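## Task

Move the white radish and the tomato out of the pan and fully into the bag, between its two layers. At the end every other item, the white ball included, must still be in the pan, and the filled part of the bag must rest on the table: no part of the bag inside the pan, on either arm's base, or hanging more than a finger's width beyond the table edge.

## Robot and tools

ROBOT. Two six-joint arms, left_arm and right_arm, each with a parallel gripper. Joint order for both arms, in every command and every result list: waist, shoulder, elbow, wrist pitch, wrist yaw, wrist roll. Stated ranges in rad: waist -2.618 to 3.054, shoulder 0.000 to 3.142, elbow 0.000 to 3.142, wrist pitch -1.571 to 1.571, wrist yaw -1.571 to 1.571, wrist roll -2.094 to 2.094. A real end may differ by up to 0.059 rad either way.

FRAMES. Scene frame: origin at table-top height midway between the nominal bases, +x out over the table, +y toward left_arm, +z up. Calibrated bases in the scene frame: left_arm (-0.019, +0.343, +0.033) m, quat_wxyz (+1.000, 0, 0, -0.008); right_arm (-0.046, -0.254, +0.023) m, quat_wxyz (+1.000, 0, 0, +0.016); both have +z up. Each arm's end_effector_position (m) and end_effector_quat_wxyz, and its wrist camera pose, are in that arm's own base frame; fixed cameras and the table use the scene frame. Printed hand poses can be a few cm off, worse at long reach. The fingers point along the gripper's +z and close along its y; the reported point sits between the pads, roughly 1 cm behind the tips.

ROW FORMAT. Every commanded row is one flat list of 14 numbers covering both arms, each in [-1, 1]: left_arm's 6 joint values then its opening, then right_arm's 6 joint values then its opening. Joint values are offsets, not poses: they are added to the Joint targets as reported when the action (or move) begins, not to the previous row. Scale: 1.0 equals 1.202 rad for the waist, 1.258 shoulder, 1.3 elbow, 2.073 wrist pitch, 2.022 for wrist yaw and wrist roll. The opening is absolute: +1 fully open, -1 closed; between those, the fingers go to where grip_measured would read that value. To leave an arm still, send 0 for its joints and repeat its current opening (0 is itself an opening command).

execute_actions(actions, cameras). actions is a list of actions; each action is up to 15 rows, one per 1/30 s step, and a short action repeats its last row to fill 15 steps. Offsets accumulate across actions, since each one restarts from the current targets. An action that would push a joint more than 0.059 rad beyond its range is rejected for both arms; a malformed action, or a first action failing that check, rejects the whole call. Joints driven past a real end stop there and the result says "joint sent to its limit". An empty list just reports state and images. cameras picks image sources: omitted, null or ["all"] gives all, [] none; an unknown name voids the call.

move(target, speed, blend, opening_speed, blocking, cameras). target is one 14-number row, or a list of up to 15 rows, all offsets from the same Joint targets present at the start (not chained). All joints travel together along interpolated paths, so grippers trace curves; nothing is avoided. speed: rad/s of the joint with the farthest to go, 0.01 to 2, default 0.5, single value or one per target. blend: rad, corner rounding for intermediate targets, default 0. opening_speed: rate of opening change per second on the -1..+1 scale, at least 0.2; use a low value to close gently on soft items. A later target's opening is applied only after everything settles there. blocking=false returns after about 0.5 s while motion continues. The result adds a "move:" line: done, off_target (resting more than 0.035 rad from target), moving, held, or fault, plus limits=held and the worst joint error per arm. Done does not mean no contact.

wait(seconds 0 to 10, cameras): lets time pass with commands held; a running move keeps going. stop(cameras): brakes a running move. zoom_image(camera, region [x0,y0,x1,y1] pixels, max 504x504): closer look at the latest image of cam_head_left, cam_head_right, cam_high, cam_low, cam_left_wrist or cam_right_wrist (all 896x504). finished_scene(scene, done): ends the current scene irreversibly; scene is its number, done true only if the goal truly holds.

RESULTS. Joint positions (rad) and Joint velocities (rad/s) per arm, last entry the finger-pad gap (m, 0.094 open); "within noise" means the arm is still. Joint targets are the base for the next offsets. Tool commands shows current openings. grip_measured reads up to 1.6 mm wide when empty and narrower than a squeezed part. Joint torques include gravity, carry per-unit offsets and noise; joints 1-3 wrap at ±28 N m. "joint command not followed" means the clearance check altered targets. MOTOR HOT appears at 75 °C; at 90 °C the arm folds and idles for the rest of the scene.

LIMITS AND CARE. Per step each joint target stays within a lead of its measured angle (0.202, 0.258, 0.3, 0.573, 0.522, 0.522 rad), and targets placing the gripper over 200 mm from its measured spot get scaled back, so big offsets take several actions. To stop pressing on something, command targets back past the current positions. Avoid dropping items, releasing moving parts, fast impacts, hard pressing and contact between the two arms, which can end the scene. Nothing may leave the table. Holding loads at full stretch or pushing into unreachable poses heats motors. Occasional external tugs may disturb held or loose items.

Each tool is called after "Call:" as name([rows], argument=value, ...), one row to a line, values as JSON.

## Session

Call:
execute_actions(actions=[])

Scene clock: 0.00 s.
left_arm: end_effector_position=(+0.4021, +0.0046, +0.1202) grip_measured=+1.000 end_effector_quat_wxyz=(+0.622, -0.041, +0.782, -0.012) | right_arm: end_effector_position=(+0.3926, -0.0036, +0.1220) grip_measured=+1.000 end_effector_quat_wxyz=(+0.627, +0.005, +0.779, -0.010)
Joint positions: left_arm=[-0.004 1.536 0.371 0.936 -0.036 -0.079 0.094] | right_arm=[0 1.503 0.33 0.959 0.022 -0.005 0.094]
Joint velocities: within noise
Joint torques (N m): no reading
Heat: left arm: 25 °C; right arm: 28 °C.
Joint targets: left_arm=[-0.004 1.533 0.375 0.930 -0.036 -0.079] | right_arm=[0.000 1.494 0.341 0.972 0.022 -0.005]
Tool commands: left_gripper/opening=+1.0 right_gripper/opening=+1.0

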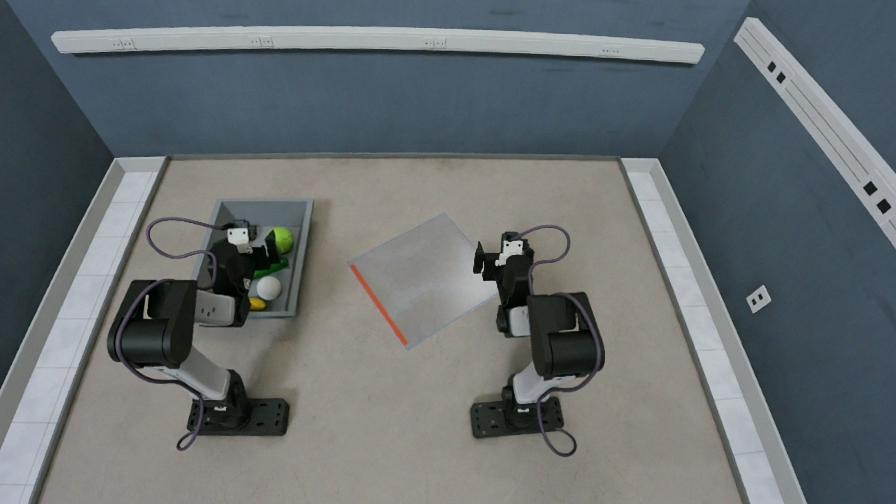

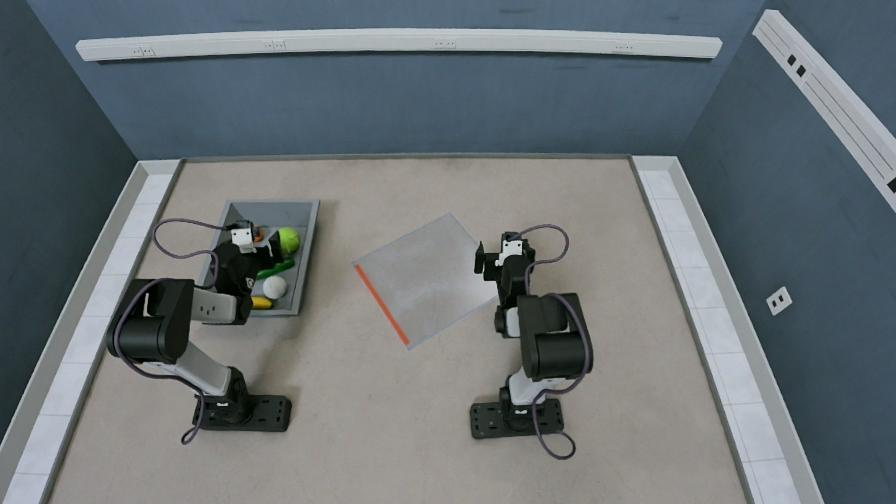

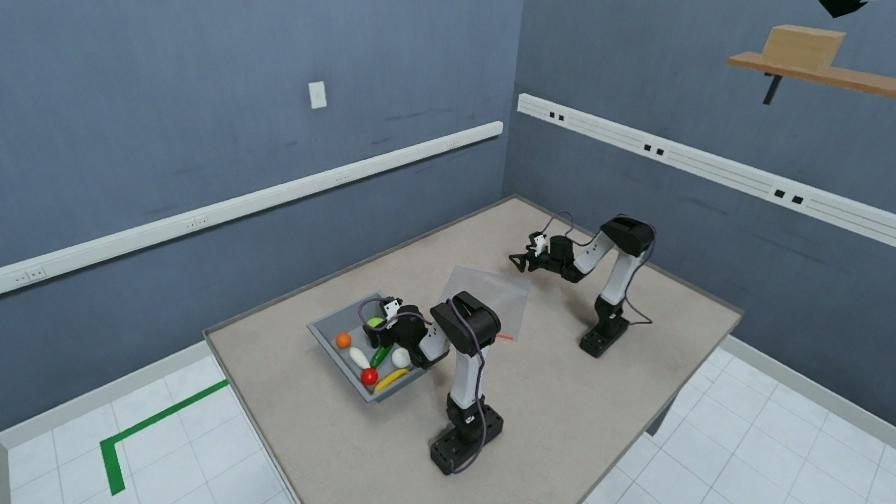

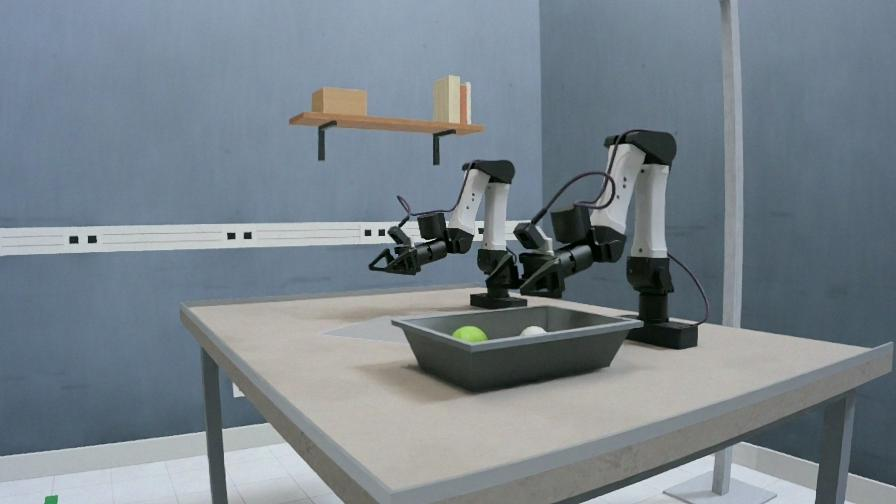

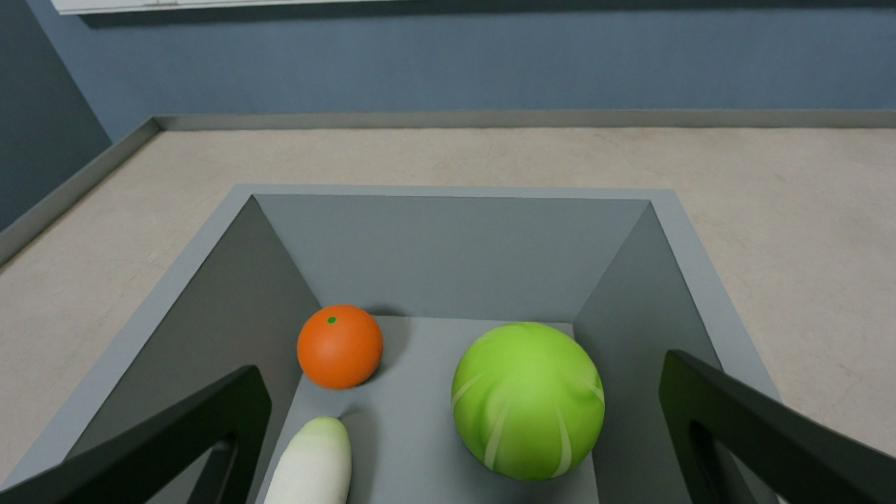

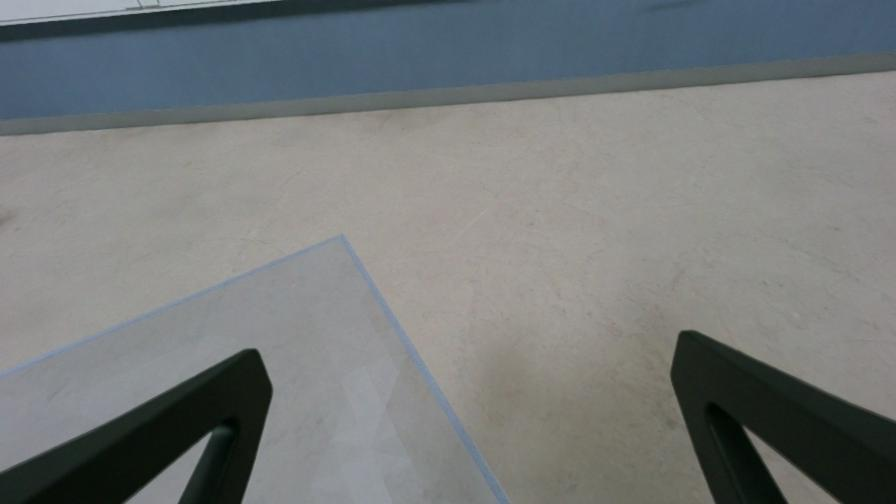

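Call:
zoom_image(camera="cam_head_left", region=[330, 200, 510, 360])

Call:
zoom_image(camera="cam_high", region=[300, 240, 560, 420])

Call:
zoom_image(camera="cam_head_right", region=[180, 190, 340, 330])

Scaled by 2.800 from the camera's 896x504 image, which has a finer 1280x720 frame.

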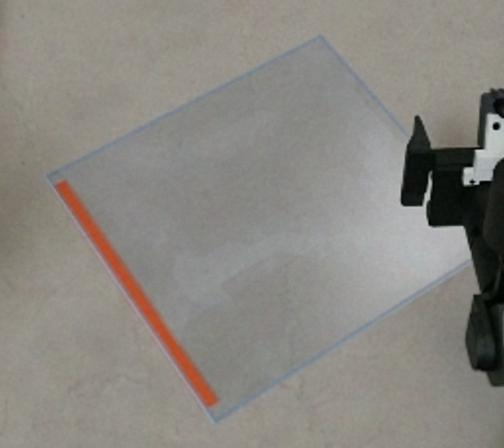

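Scaled by 1.938 from the camera's 896x504 image, which has a finer 1280x720 frame.

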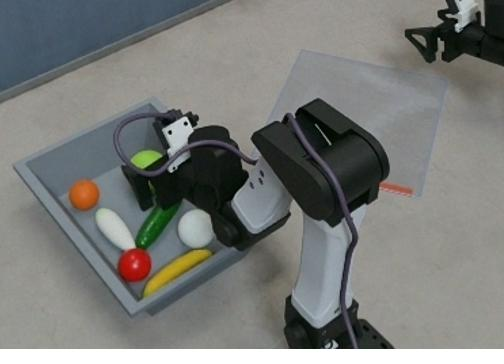

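Scaled by 3.150 from the camera's 896x504 image, which has a finer 1280x720 frame.

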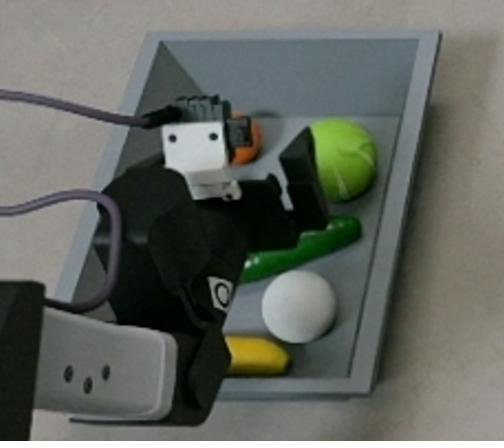

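Call:
zoom_image(camera="cam_low", region=[300, 290, 440, 360])

Call:
zoom_image(camera="cam_head_right", region=[340, 250, 420, 360])

Call:
zoom_image(camera="cam_right_wrist", region=[0, 200, 504, 504])

Scaled by 3.600 from the camera's 896x504 image, which has a finer 1280x720 frame.

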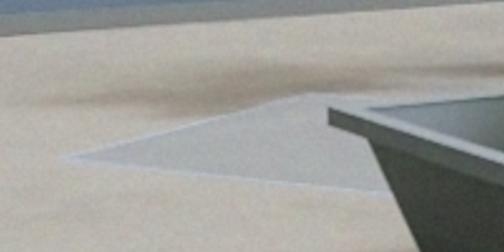

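Scaled by 4.582 from the camera's 896x504 image, which has a finer 1280x720 frame.

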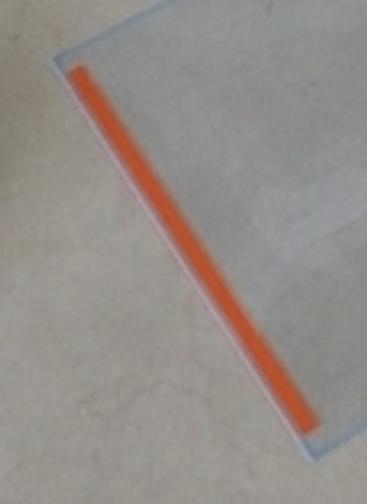

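Scaled by 1.000.

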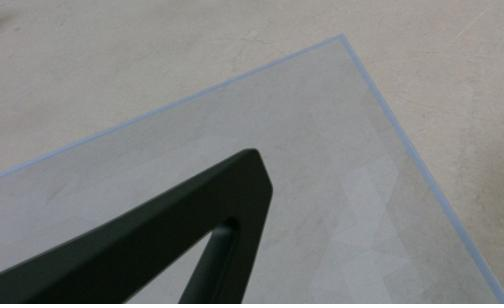

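Call:
move(target=[0, -0.265, 0.788, -0.994, 0.018, 0.039, 1.0, 0.582, -0.234, 0.815, -0.995, -0.011, 0.0025, 1.0], speed=0.9)

Scene clock: 5.87 s.
left_arm: end_effector_position=(+0.3015, +0.0016, +0.2639) grip_measured=+1.000 end_effector_quat_wxyz=(+0.311, -0.007, +0.950, +0.005) | right_arm: end_effector_position=(+0.2367, +0.1952, +0.2620) grip_measured=+1.000 end_effector_quat_wxyz=(+0.297, -0.324, +0.892, +0.103)
Joint positions: left_arm=[-0.004 1.205 1.382 -1.115 -0.016 -0.013 0.094] | right_arm=[0.694 1.214 1.375 -1.092 0.008 -0.005 0.094]
Joint velocities: within noise
Joint torques (N m): left_arm=[0.21 -3.71 9.31 1.59 0.16 0.07] | right_arm=[0.64 -4.63 8.99 1.42 -0.1 0.1]
Heat: left arm: 27 °C; right arm: 28 °C.
Joint targets: left_arm=[-0.004 1.199 1.400 -1.131 0.000 0.000] | right_arm=[0.700 1.200 1.400 -1.090 0.000 0.000]
move: done

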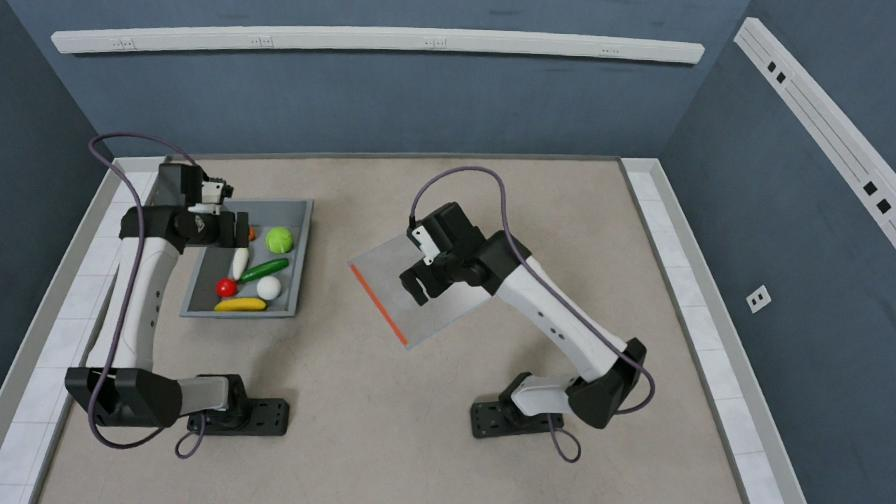

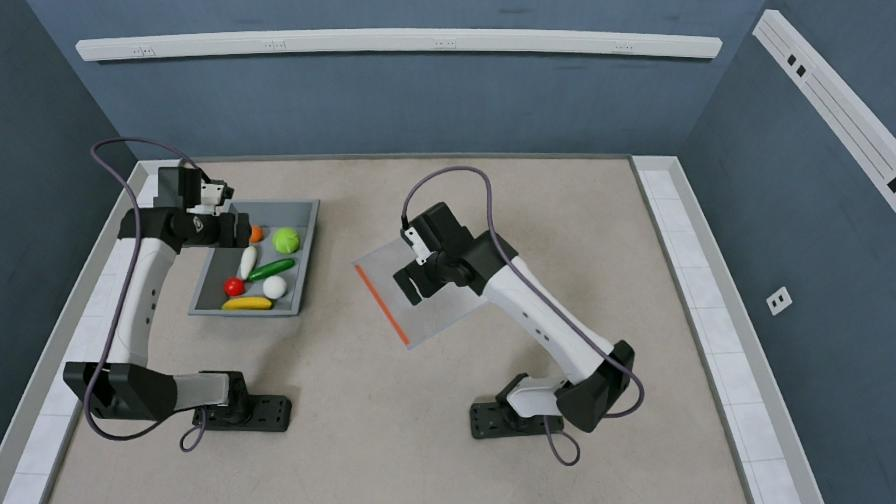

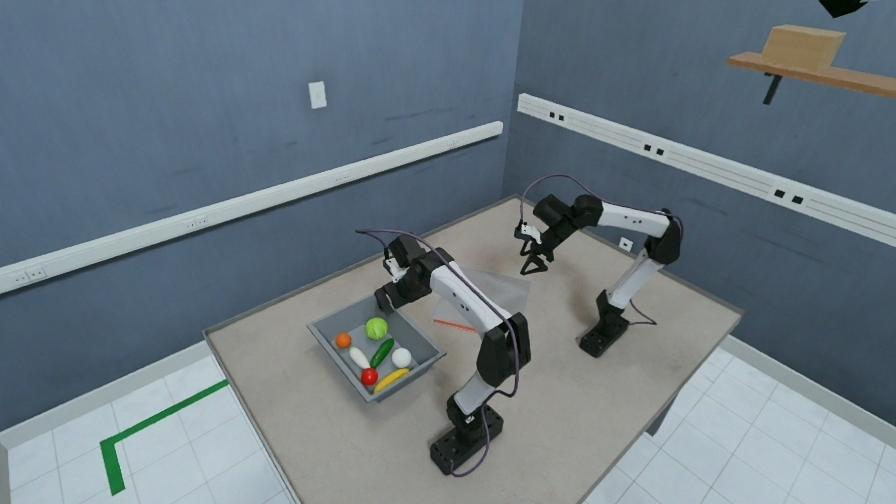

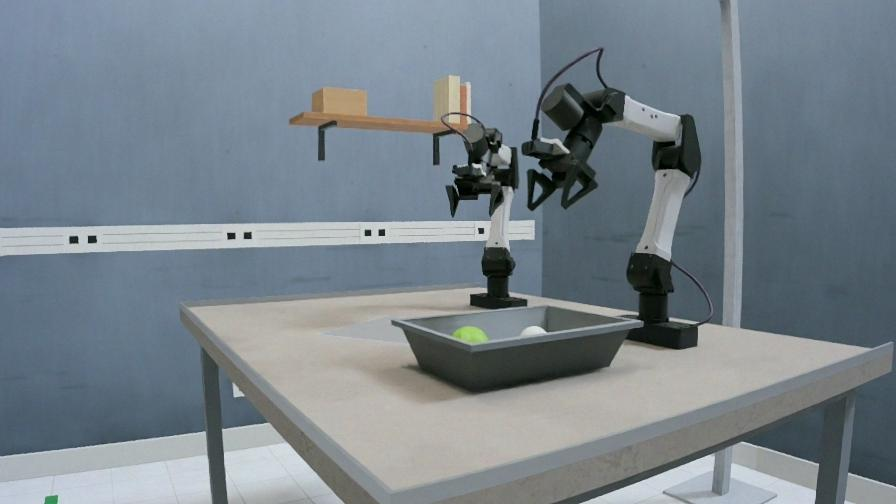

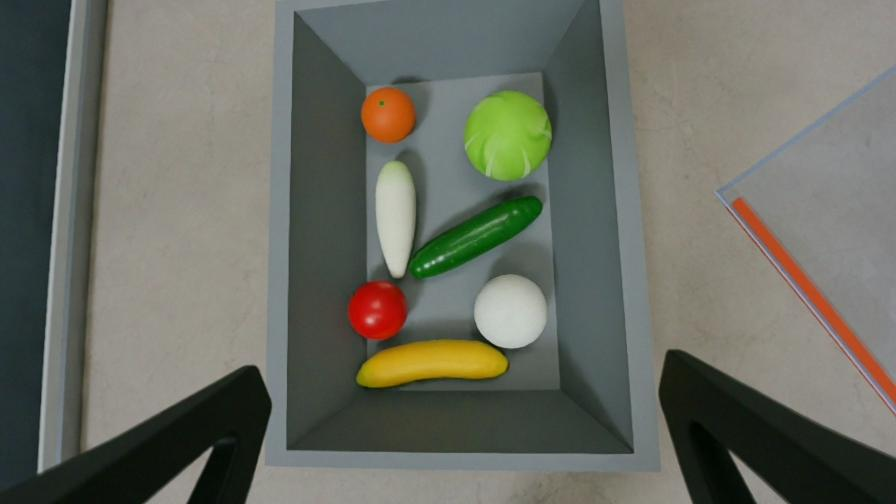

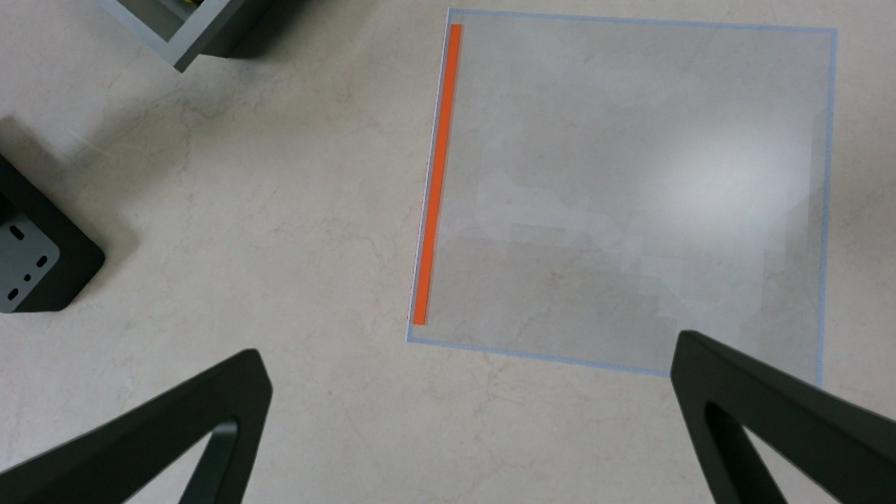

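Call:
move(target=[-0.646, -0.397, -0.846, 0.594, 0, 0, 1.0, 0, 0, 0, 0, 0, 0, 1.0], speed=0.9, cameras=["cam_left_wrist", "cam_head_left", "cam_high"])

Call:
zoom_image(camera="cam_left_wrist", region=[196, 0, 700, 400])

Scene clock: 11.53 s.
left_arm: end_effector_position=(+0.2182, -0.2105, +0.1728) grip_measured=+1.000 end_effector_quat_wxyz=(+0.550, +0.296, +0.749, -0.223) | right_arm: end_effector_position=(+0.2366, +0.1951, +0.2619) grip_measured=+1.000 end_effector_quat_wxyz=(+0.297, -0.324, +0.893, +0.103)
Joint positions: left_arm=[-0.774 0.707 0.311 0.095 -0.012 -0.012 0.094] | right_arm=[0.694 1.214 1.375 -1.093 0.008 -0.005 0.094]
Joint velocities: within noise
Joint torques (N m): left_arm=[-0.29 -1.17 7.68 2.47 0.12 0.06] | right_arm=[0.64 -4.63 8.98 1.37 -0.1 0.1]
Heat: left arm: 28 °C; right arm: 28 °C.
Joint targets: left_arm=[-0.781 0.700 0.300 0.100 0.000 0.000] | right_arm=[0.700 1.200 1.400 -1.090 0.000 0.000]
move: done
Images, in order (width x height): cam_head_left 896x504, cam_high 896x504, cam_left_wrist 896x504.

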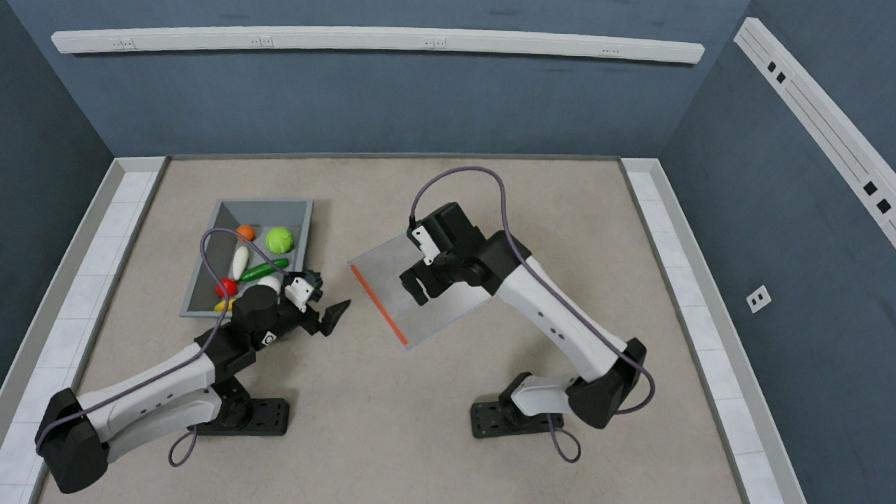

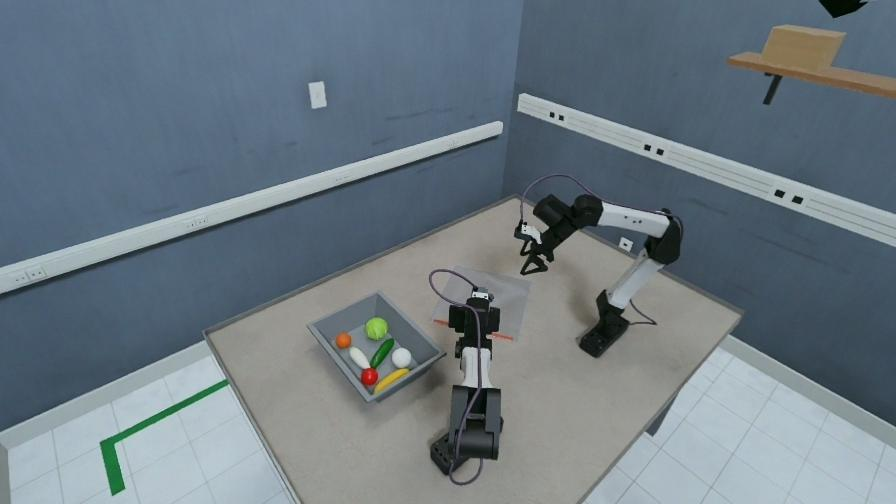

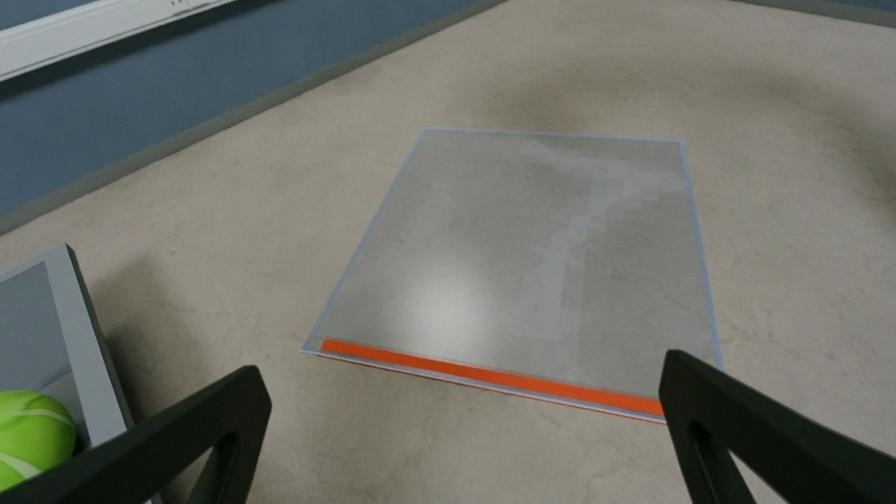

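Scaled by 1.000.

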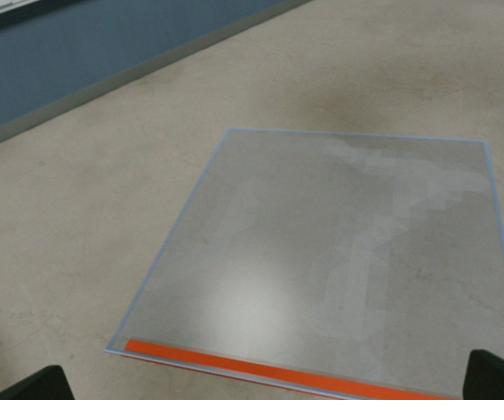

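Call:
zoom_image(camera="cam_left_wrist", region=[290, 320, 500, 430])

Call:
zoom_image(camera="cam_left_wrist", region=[480, 330, 680, 440])

Scaled by 2.400 from the camera's 896x504 image, which has a finer 1280x720 frame.

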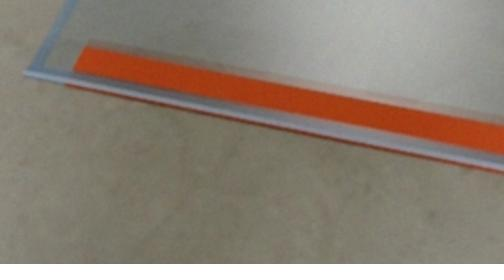

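Scaled by 2.520 from the camera's 896x504 image, which has a finer 1280x720 frame.

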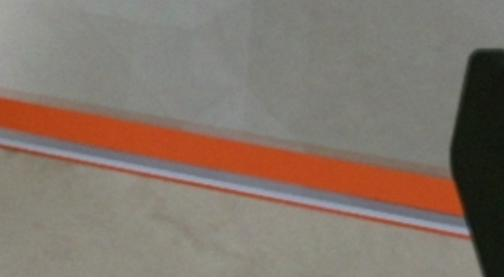

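Call:
move(target=[0.646, 0.397, 0.846, -0.594, 0, 0, 1.0, 0.025, 0.515, 0.045, 0.135, 0, 0, -0.2], speed=0.8)

Scene clock: 18.00 s.
left_arm: end_effector_position=(+0.2988, -0.0013, +0.2673) grip_measured=+1.000 end_effector_quat_wxyz=(+0.317, -0.002, +0.948, +0.001) | right_arm: end_effector_position=(+0.3152, +0.2767, +0.0929) grip_measured=-0.199 end_effector_quat_wxyz=(+0.157, -0.351, +0.922, +0.055)
Joint positions: left_arm=[-0.01 1.189 1.379 -1.115 -0.009 -0.011 0.094] | right_arm=[0.724 1.84 1.429 -0.826 0.008 -0.005 0.038]
Joint velocities: within noise
Joint torques (N m): left_arm=[0.68 -2.41 9.55 1.59 0.09 0.06] | right_arm=[0.68 -8.09 9.31 1.03 -0.1 0.1]
Heat: left arm: 30 °C; right arm: 29 °C.
Joint targets: left_arm=[-0.004 1.199 1.400 -1.131 0.000 0.000] | right_arm=[0.730 1.848 1.458 -0.810 0.000 0.000]
move: done

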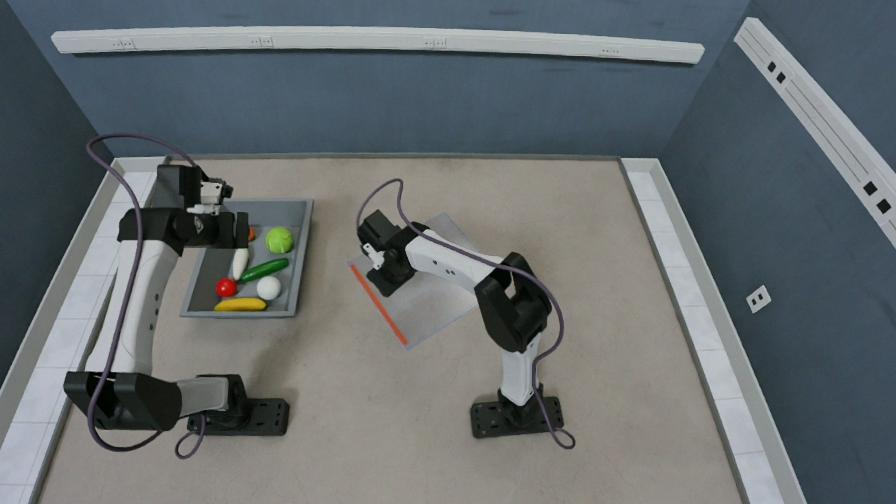

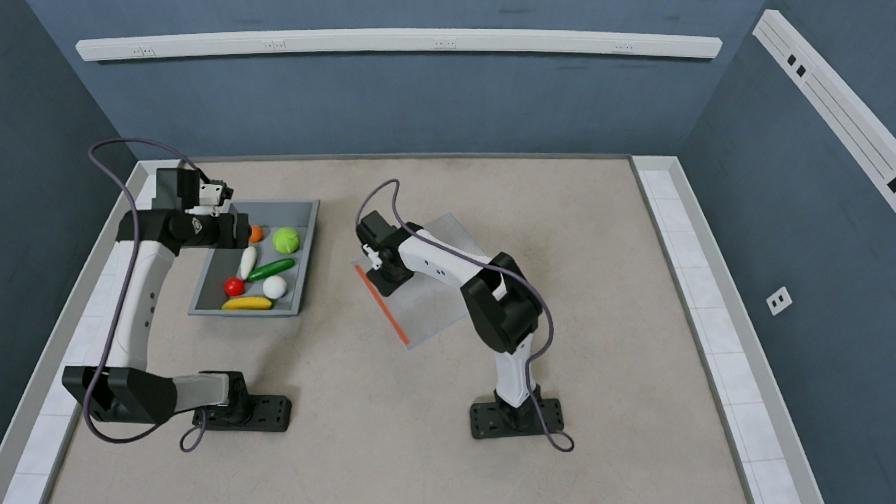

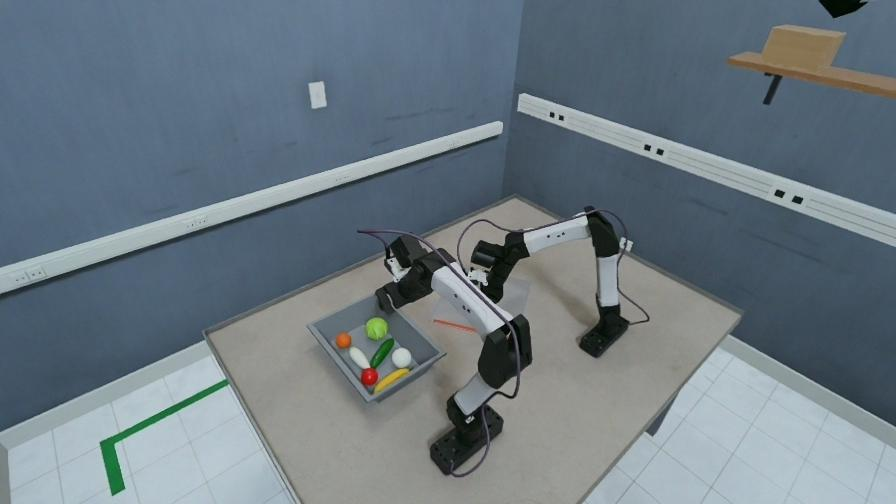

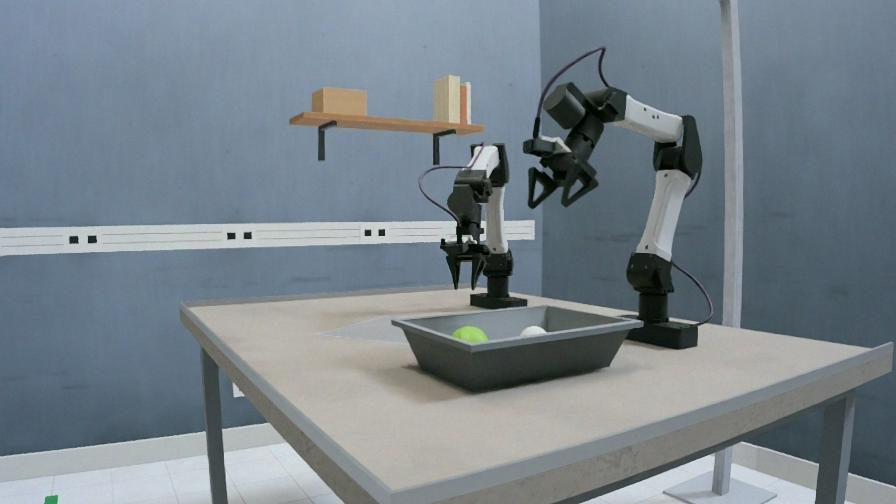

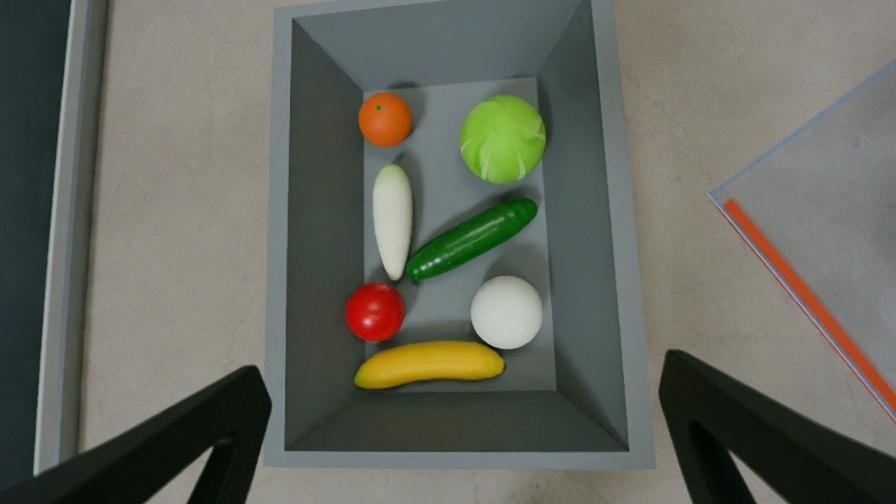

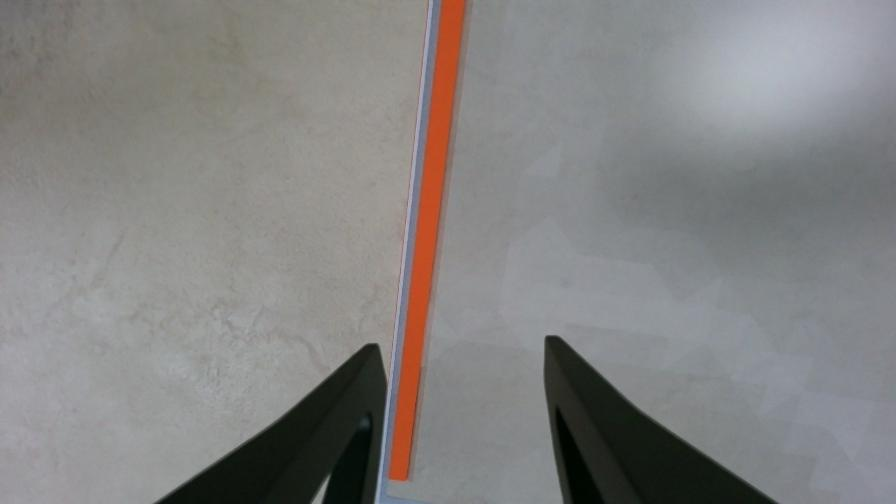

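Call:
move(target=[0, 0, 0, 0, 0, 0, 1.0, -0.03, 0.0477, -0.104, 0.0926, 0, 0.057, -0.2], speed=0.5, cameras=["cam_right_wrist", "cam_low", "cam_head_left"])

Call:
zoom_image(camera="cam_low", region=[380, 200, 560, 360])

Scene clock: 20.57 s.
left_arm: end_effector_position=(+0.2987, -0.0013, +0.2671) grip_measured=+1.000 end_effector_quat_wxyz=(+0.317, -0.002, +0.948, +0.001) | right_arm: end_effector_position=(+0.3300, +0.2753, +0.0494) grip_measured=-0.199 end_effector_quat_wxyz=(+0.165, -0.286, +0.942, +0.067)
Joint positions: left_arm=[-0.01 1.189 1.379 -1.116 -0.009 -0.011 0.094] | right_arm=[0.698 1.901 1.323 -0.635 0.007 0.108 0.038]
Joint velocities: within noise
Joint torques (N m): left_arm=[0.65 -2.43 9.57 1.61 0.1 0.06] | right_arm=[-0.34 -8.44 6.42 1.07 -0.09 0.13]
Heat: left arm: 30 °C; right arm: 29 °C.
Joint targets: left_arm=[-0.004 1.199 1.400 -1.131 0.000 0.000] | right_arm=[0.694 1.908 1.323 -0.618 0.000 0.116]
move: done
Images, in order (width x height): cam_head_left 896x504, cam_low 896x504, cam_right_wrist 896x504.

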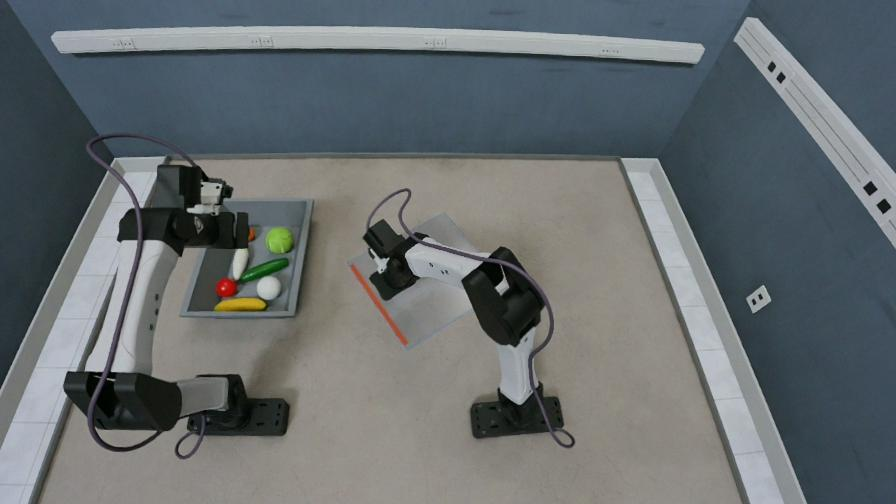

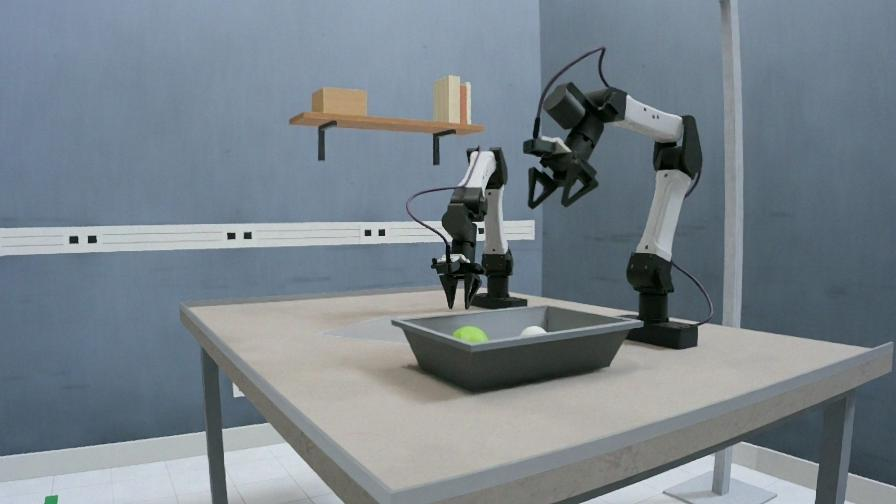

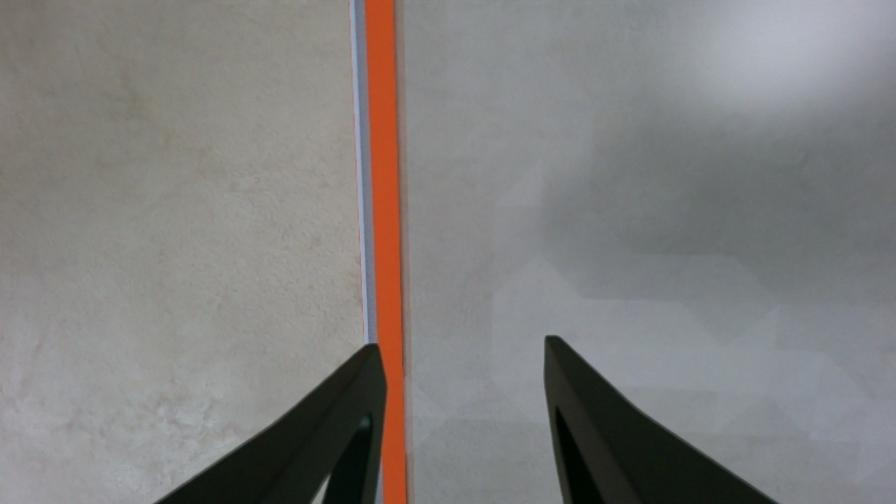

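Scaled by 2.800 from the camera's 896x504 image, which has a finer 1280x720 frame.

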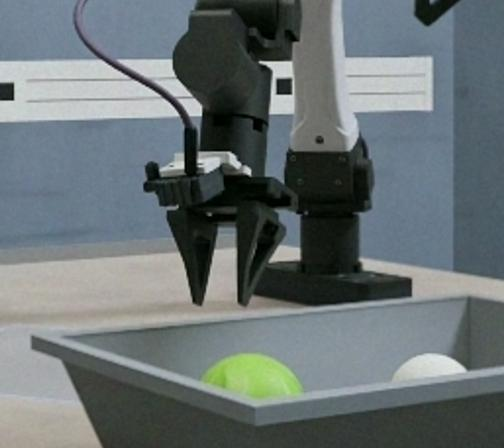

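Call:
move(target=[0, 0, 0, 0, 0, 0, 1.0, 0, 0.0239, -0.0508, 0.0463, 0, 0.02, -0.2], speed=0.3, cameras=["cam_right_wrist", "cam_low"])

Call:
zoom_image(camera="cam_low", region=[380, 200, 560, 360])

Scene clock: 21.93 s.
left_arm: end_effector_position=(+0.2987, -0.0013, +0.2671) grip_measured=+1.000 end_effector_quat_wxyz=(+0.317, -0.002, +0.948, +0.001) | right_arm: end_effector_position=(+0.3297, +0.2750, +0.0271) grip_measured=-0.199 end_effector_quat_wxyz=(+0.167, -0.266, +0.947, +0.071)
Joint positions: left_arm=[-0.01 1.189 1.379 -1.116 -0.009 -0.011 0.094] | right_arm=[0.698 1.926 1.259 -0.539 0.007 0.148 0.038]
Joint velocities: within noise
Joint torques (N m): left_arm=[0.68 -2.41 9.57 1.6 0.1 0.05] | right_arm=[-0.35 -8.09 6 1.15 -0.09 0.14]
Heat: left arm: 30 °C; right arm: 30 °C.
Joint targets: left_arm=[-0.004 1.199 1.400 -1.131 0.000 0.000] | right_arm=[0.694 1.938 1.257 -0.522 0.000 0.156]
move: done
Images, in order (width x height): cam_low 896x504, cam_right_wrist 896x504.

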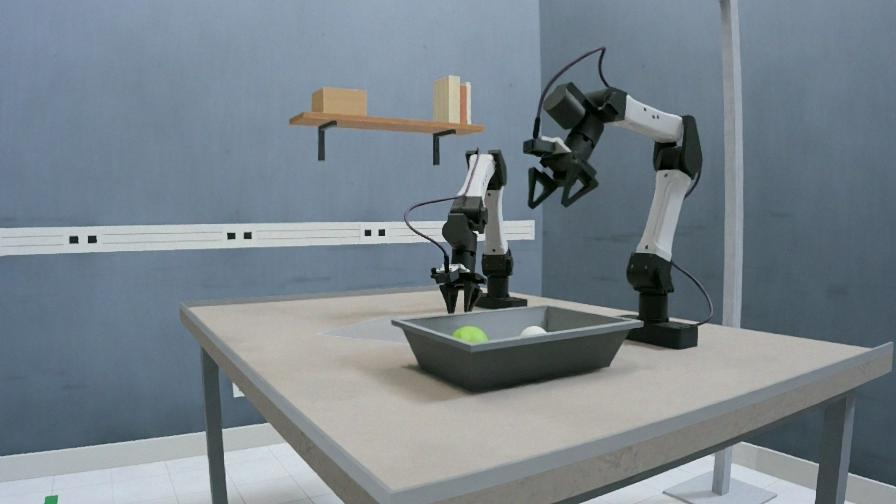

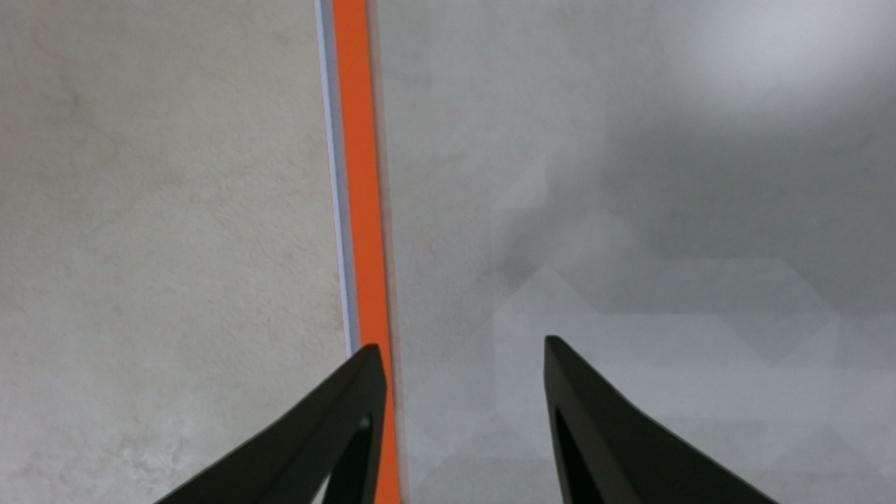

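Scaled by 2.800 from the camera's 896x504 image, which has a finer 1280x720 frame.

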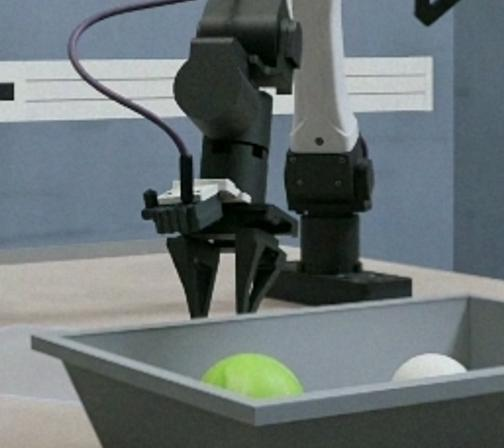

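Call:
move(target=[0, 0, 0, 0, 0, 0, 1.0, 0, 0.0179, -0.038, 0.035, 0, -0.037, -0.2], speed=0.2, cameras=["cam_right_wrist", "cam_high"])

Call:
zoom_image(camera="cam_high", region=[430, 240, 560, 350])

Scene clock: 23.47 s.
left_arm: end_effector_position=(+0.2986, -0.0013, +0.2671) grip_measured=+1.000 end_effector_quat_wxyz=(+0.317, -0.002, +0.949, +0.001) | right_arm: end_effector_position=(+0.3281, +0.2737, +0.0095) grip_measured=-0.199 end_effector_quat_wxyz=(+0.170, -0.294, +0.938, +0.067)
Joint positions: left_arm=[-0.01 1.189 1.379 -1.116 -0.009 -0.011 0.094] | right_arm=[0.698 1.947 1.211 -0.466 0.007 0.089 0.038]
Joint velocities: within noise
Joint torques (N m): left_arm=[0.64 -2.39 9.55 1.61 0.09 0.05] | right_arm=[-0.31 -7.97 5.71 1.05 -0.09 -0.05]
Heat: left arm: 30 °C; right arm: 30 °C.
Joint targets: left_arm=[-0.004 1.199 1.400 -1.131 0.000 0.000] | right_arm=[0.694 1.961 1.208 -0.450 0.000 0.081]
move: done
Images, in order (width x height): cam_high 896x504, cam_right_wrist 896x504.

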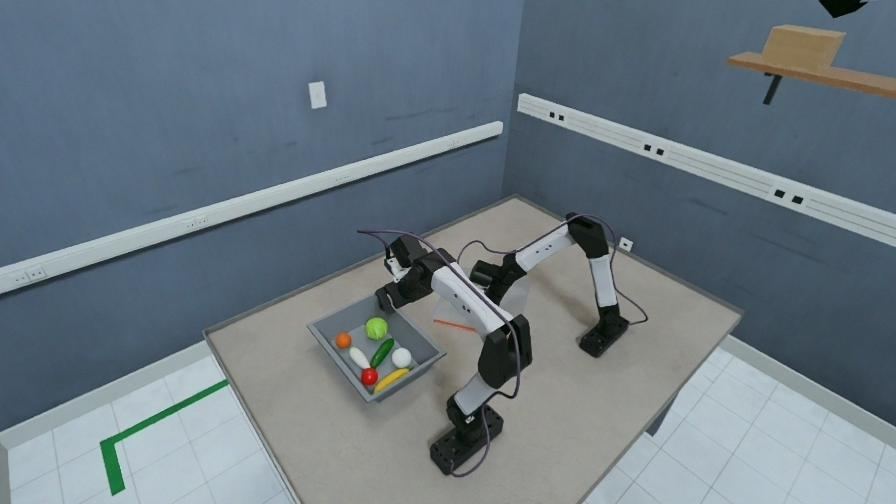

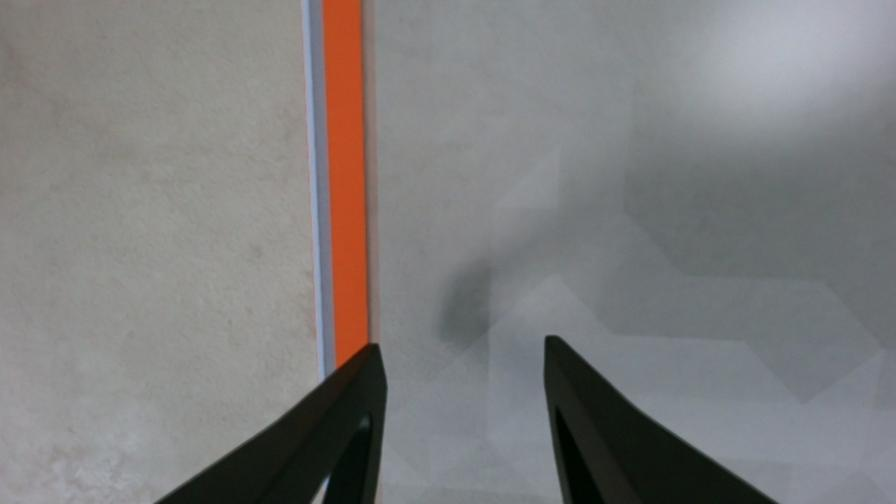

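Scaled by 3.877 from the camera's 896x504 image, which has a finer 1280x720 frame.

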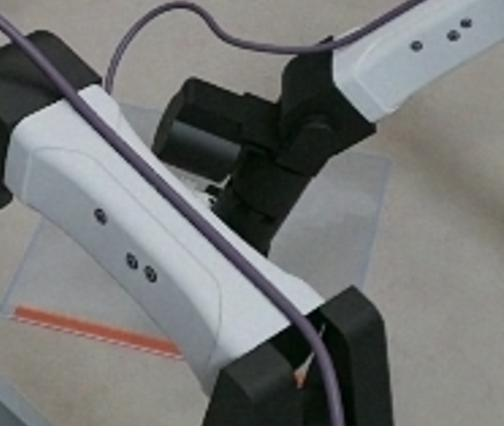

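Call:
move(target=[0, 0, 0, 0, 0, 0, 1.0, 0, 0.0119, -0.0245, 0.023, 0, 0, -0.2], speed=0.15, cameras=["cam_right_wrist"])

Scene clock: 24.80 s.
left_arm: end_effector_position=(+0.2986, -0.0013, +0.2671) grip_measured=+1.000 end_effector_quat_wxyz=(+0.317, -0.002, +0.949, +0.001) | right_arm: end_effector_position=(+0.3268, +0.2726, -0.0017) grip_measured=-0.199 end_effector_quat_wxyz=(+0.171, -0.295, +0.938, +0.067)
Joint positions: left_arm=[-0.01 1.189 1.379 -1.116 -0.009 -0.011 0.094] | right_arm=[0.698 1.961 1.179 -0.419 0.007 0.088 0.038]
Joint velocities: within noise
Joint torques (N m): left_arm=[0.65 -2.43 9.57 1.61 0.09 0.06] | right_arm=[-0.35 -7.94 5.59 1.1 -0.09 -0.04]
Heat: left arm: 30 °C; right arm: 30 °C.
Joint targets: left_arm=[-0.004 1.199 1.400 -1.131 0.000 0.000] | right_arm=[0.694 1.976 1.176 -0.402 0.000 0.081]
move: done
Images, in order (width x height): cam_right_wrist 896x504.

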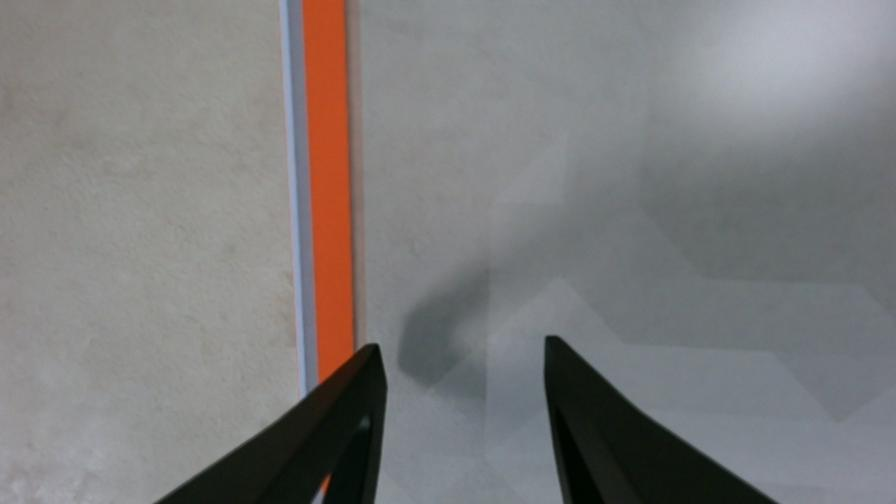

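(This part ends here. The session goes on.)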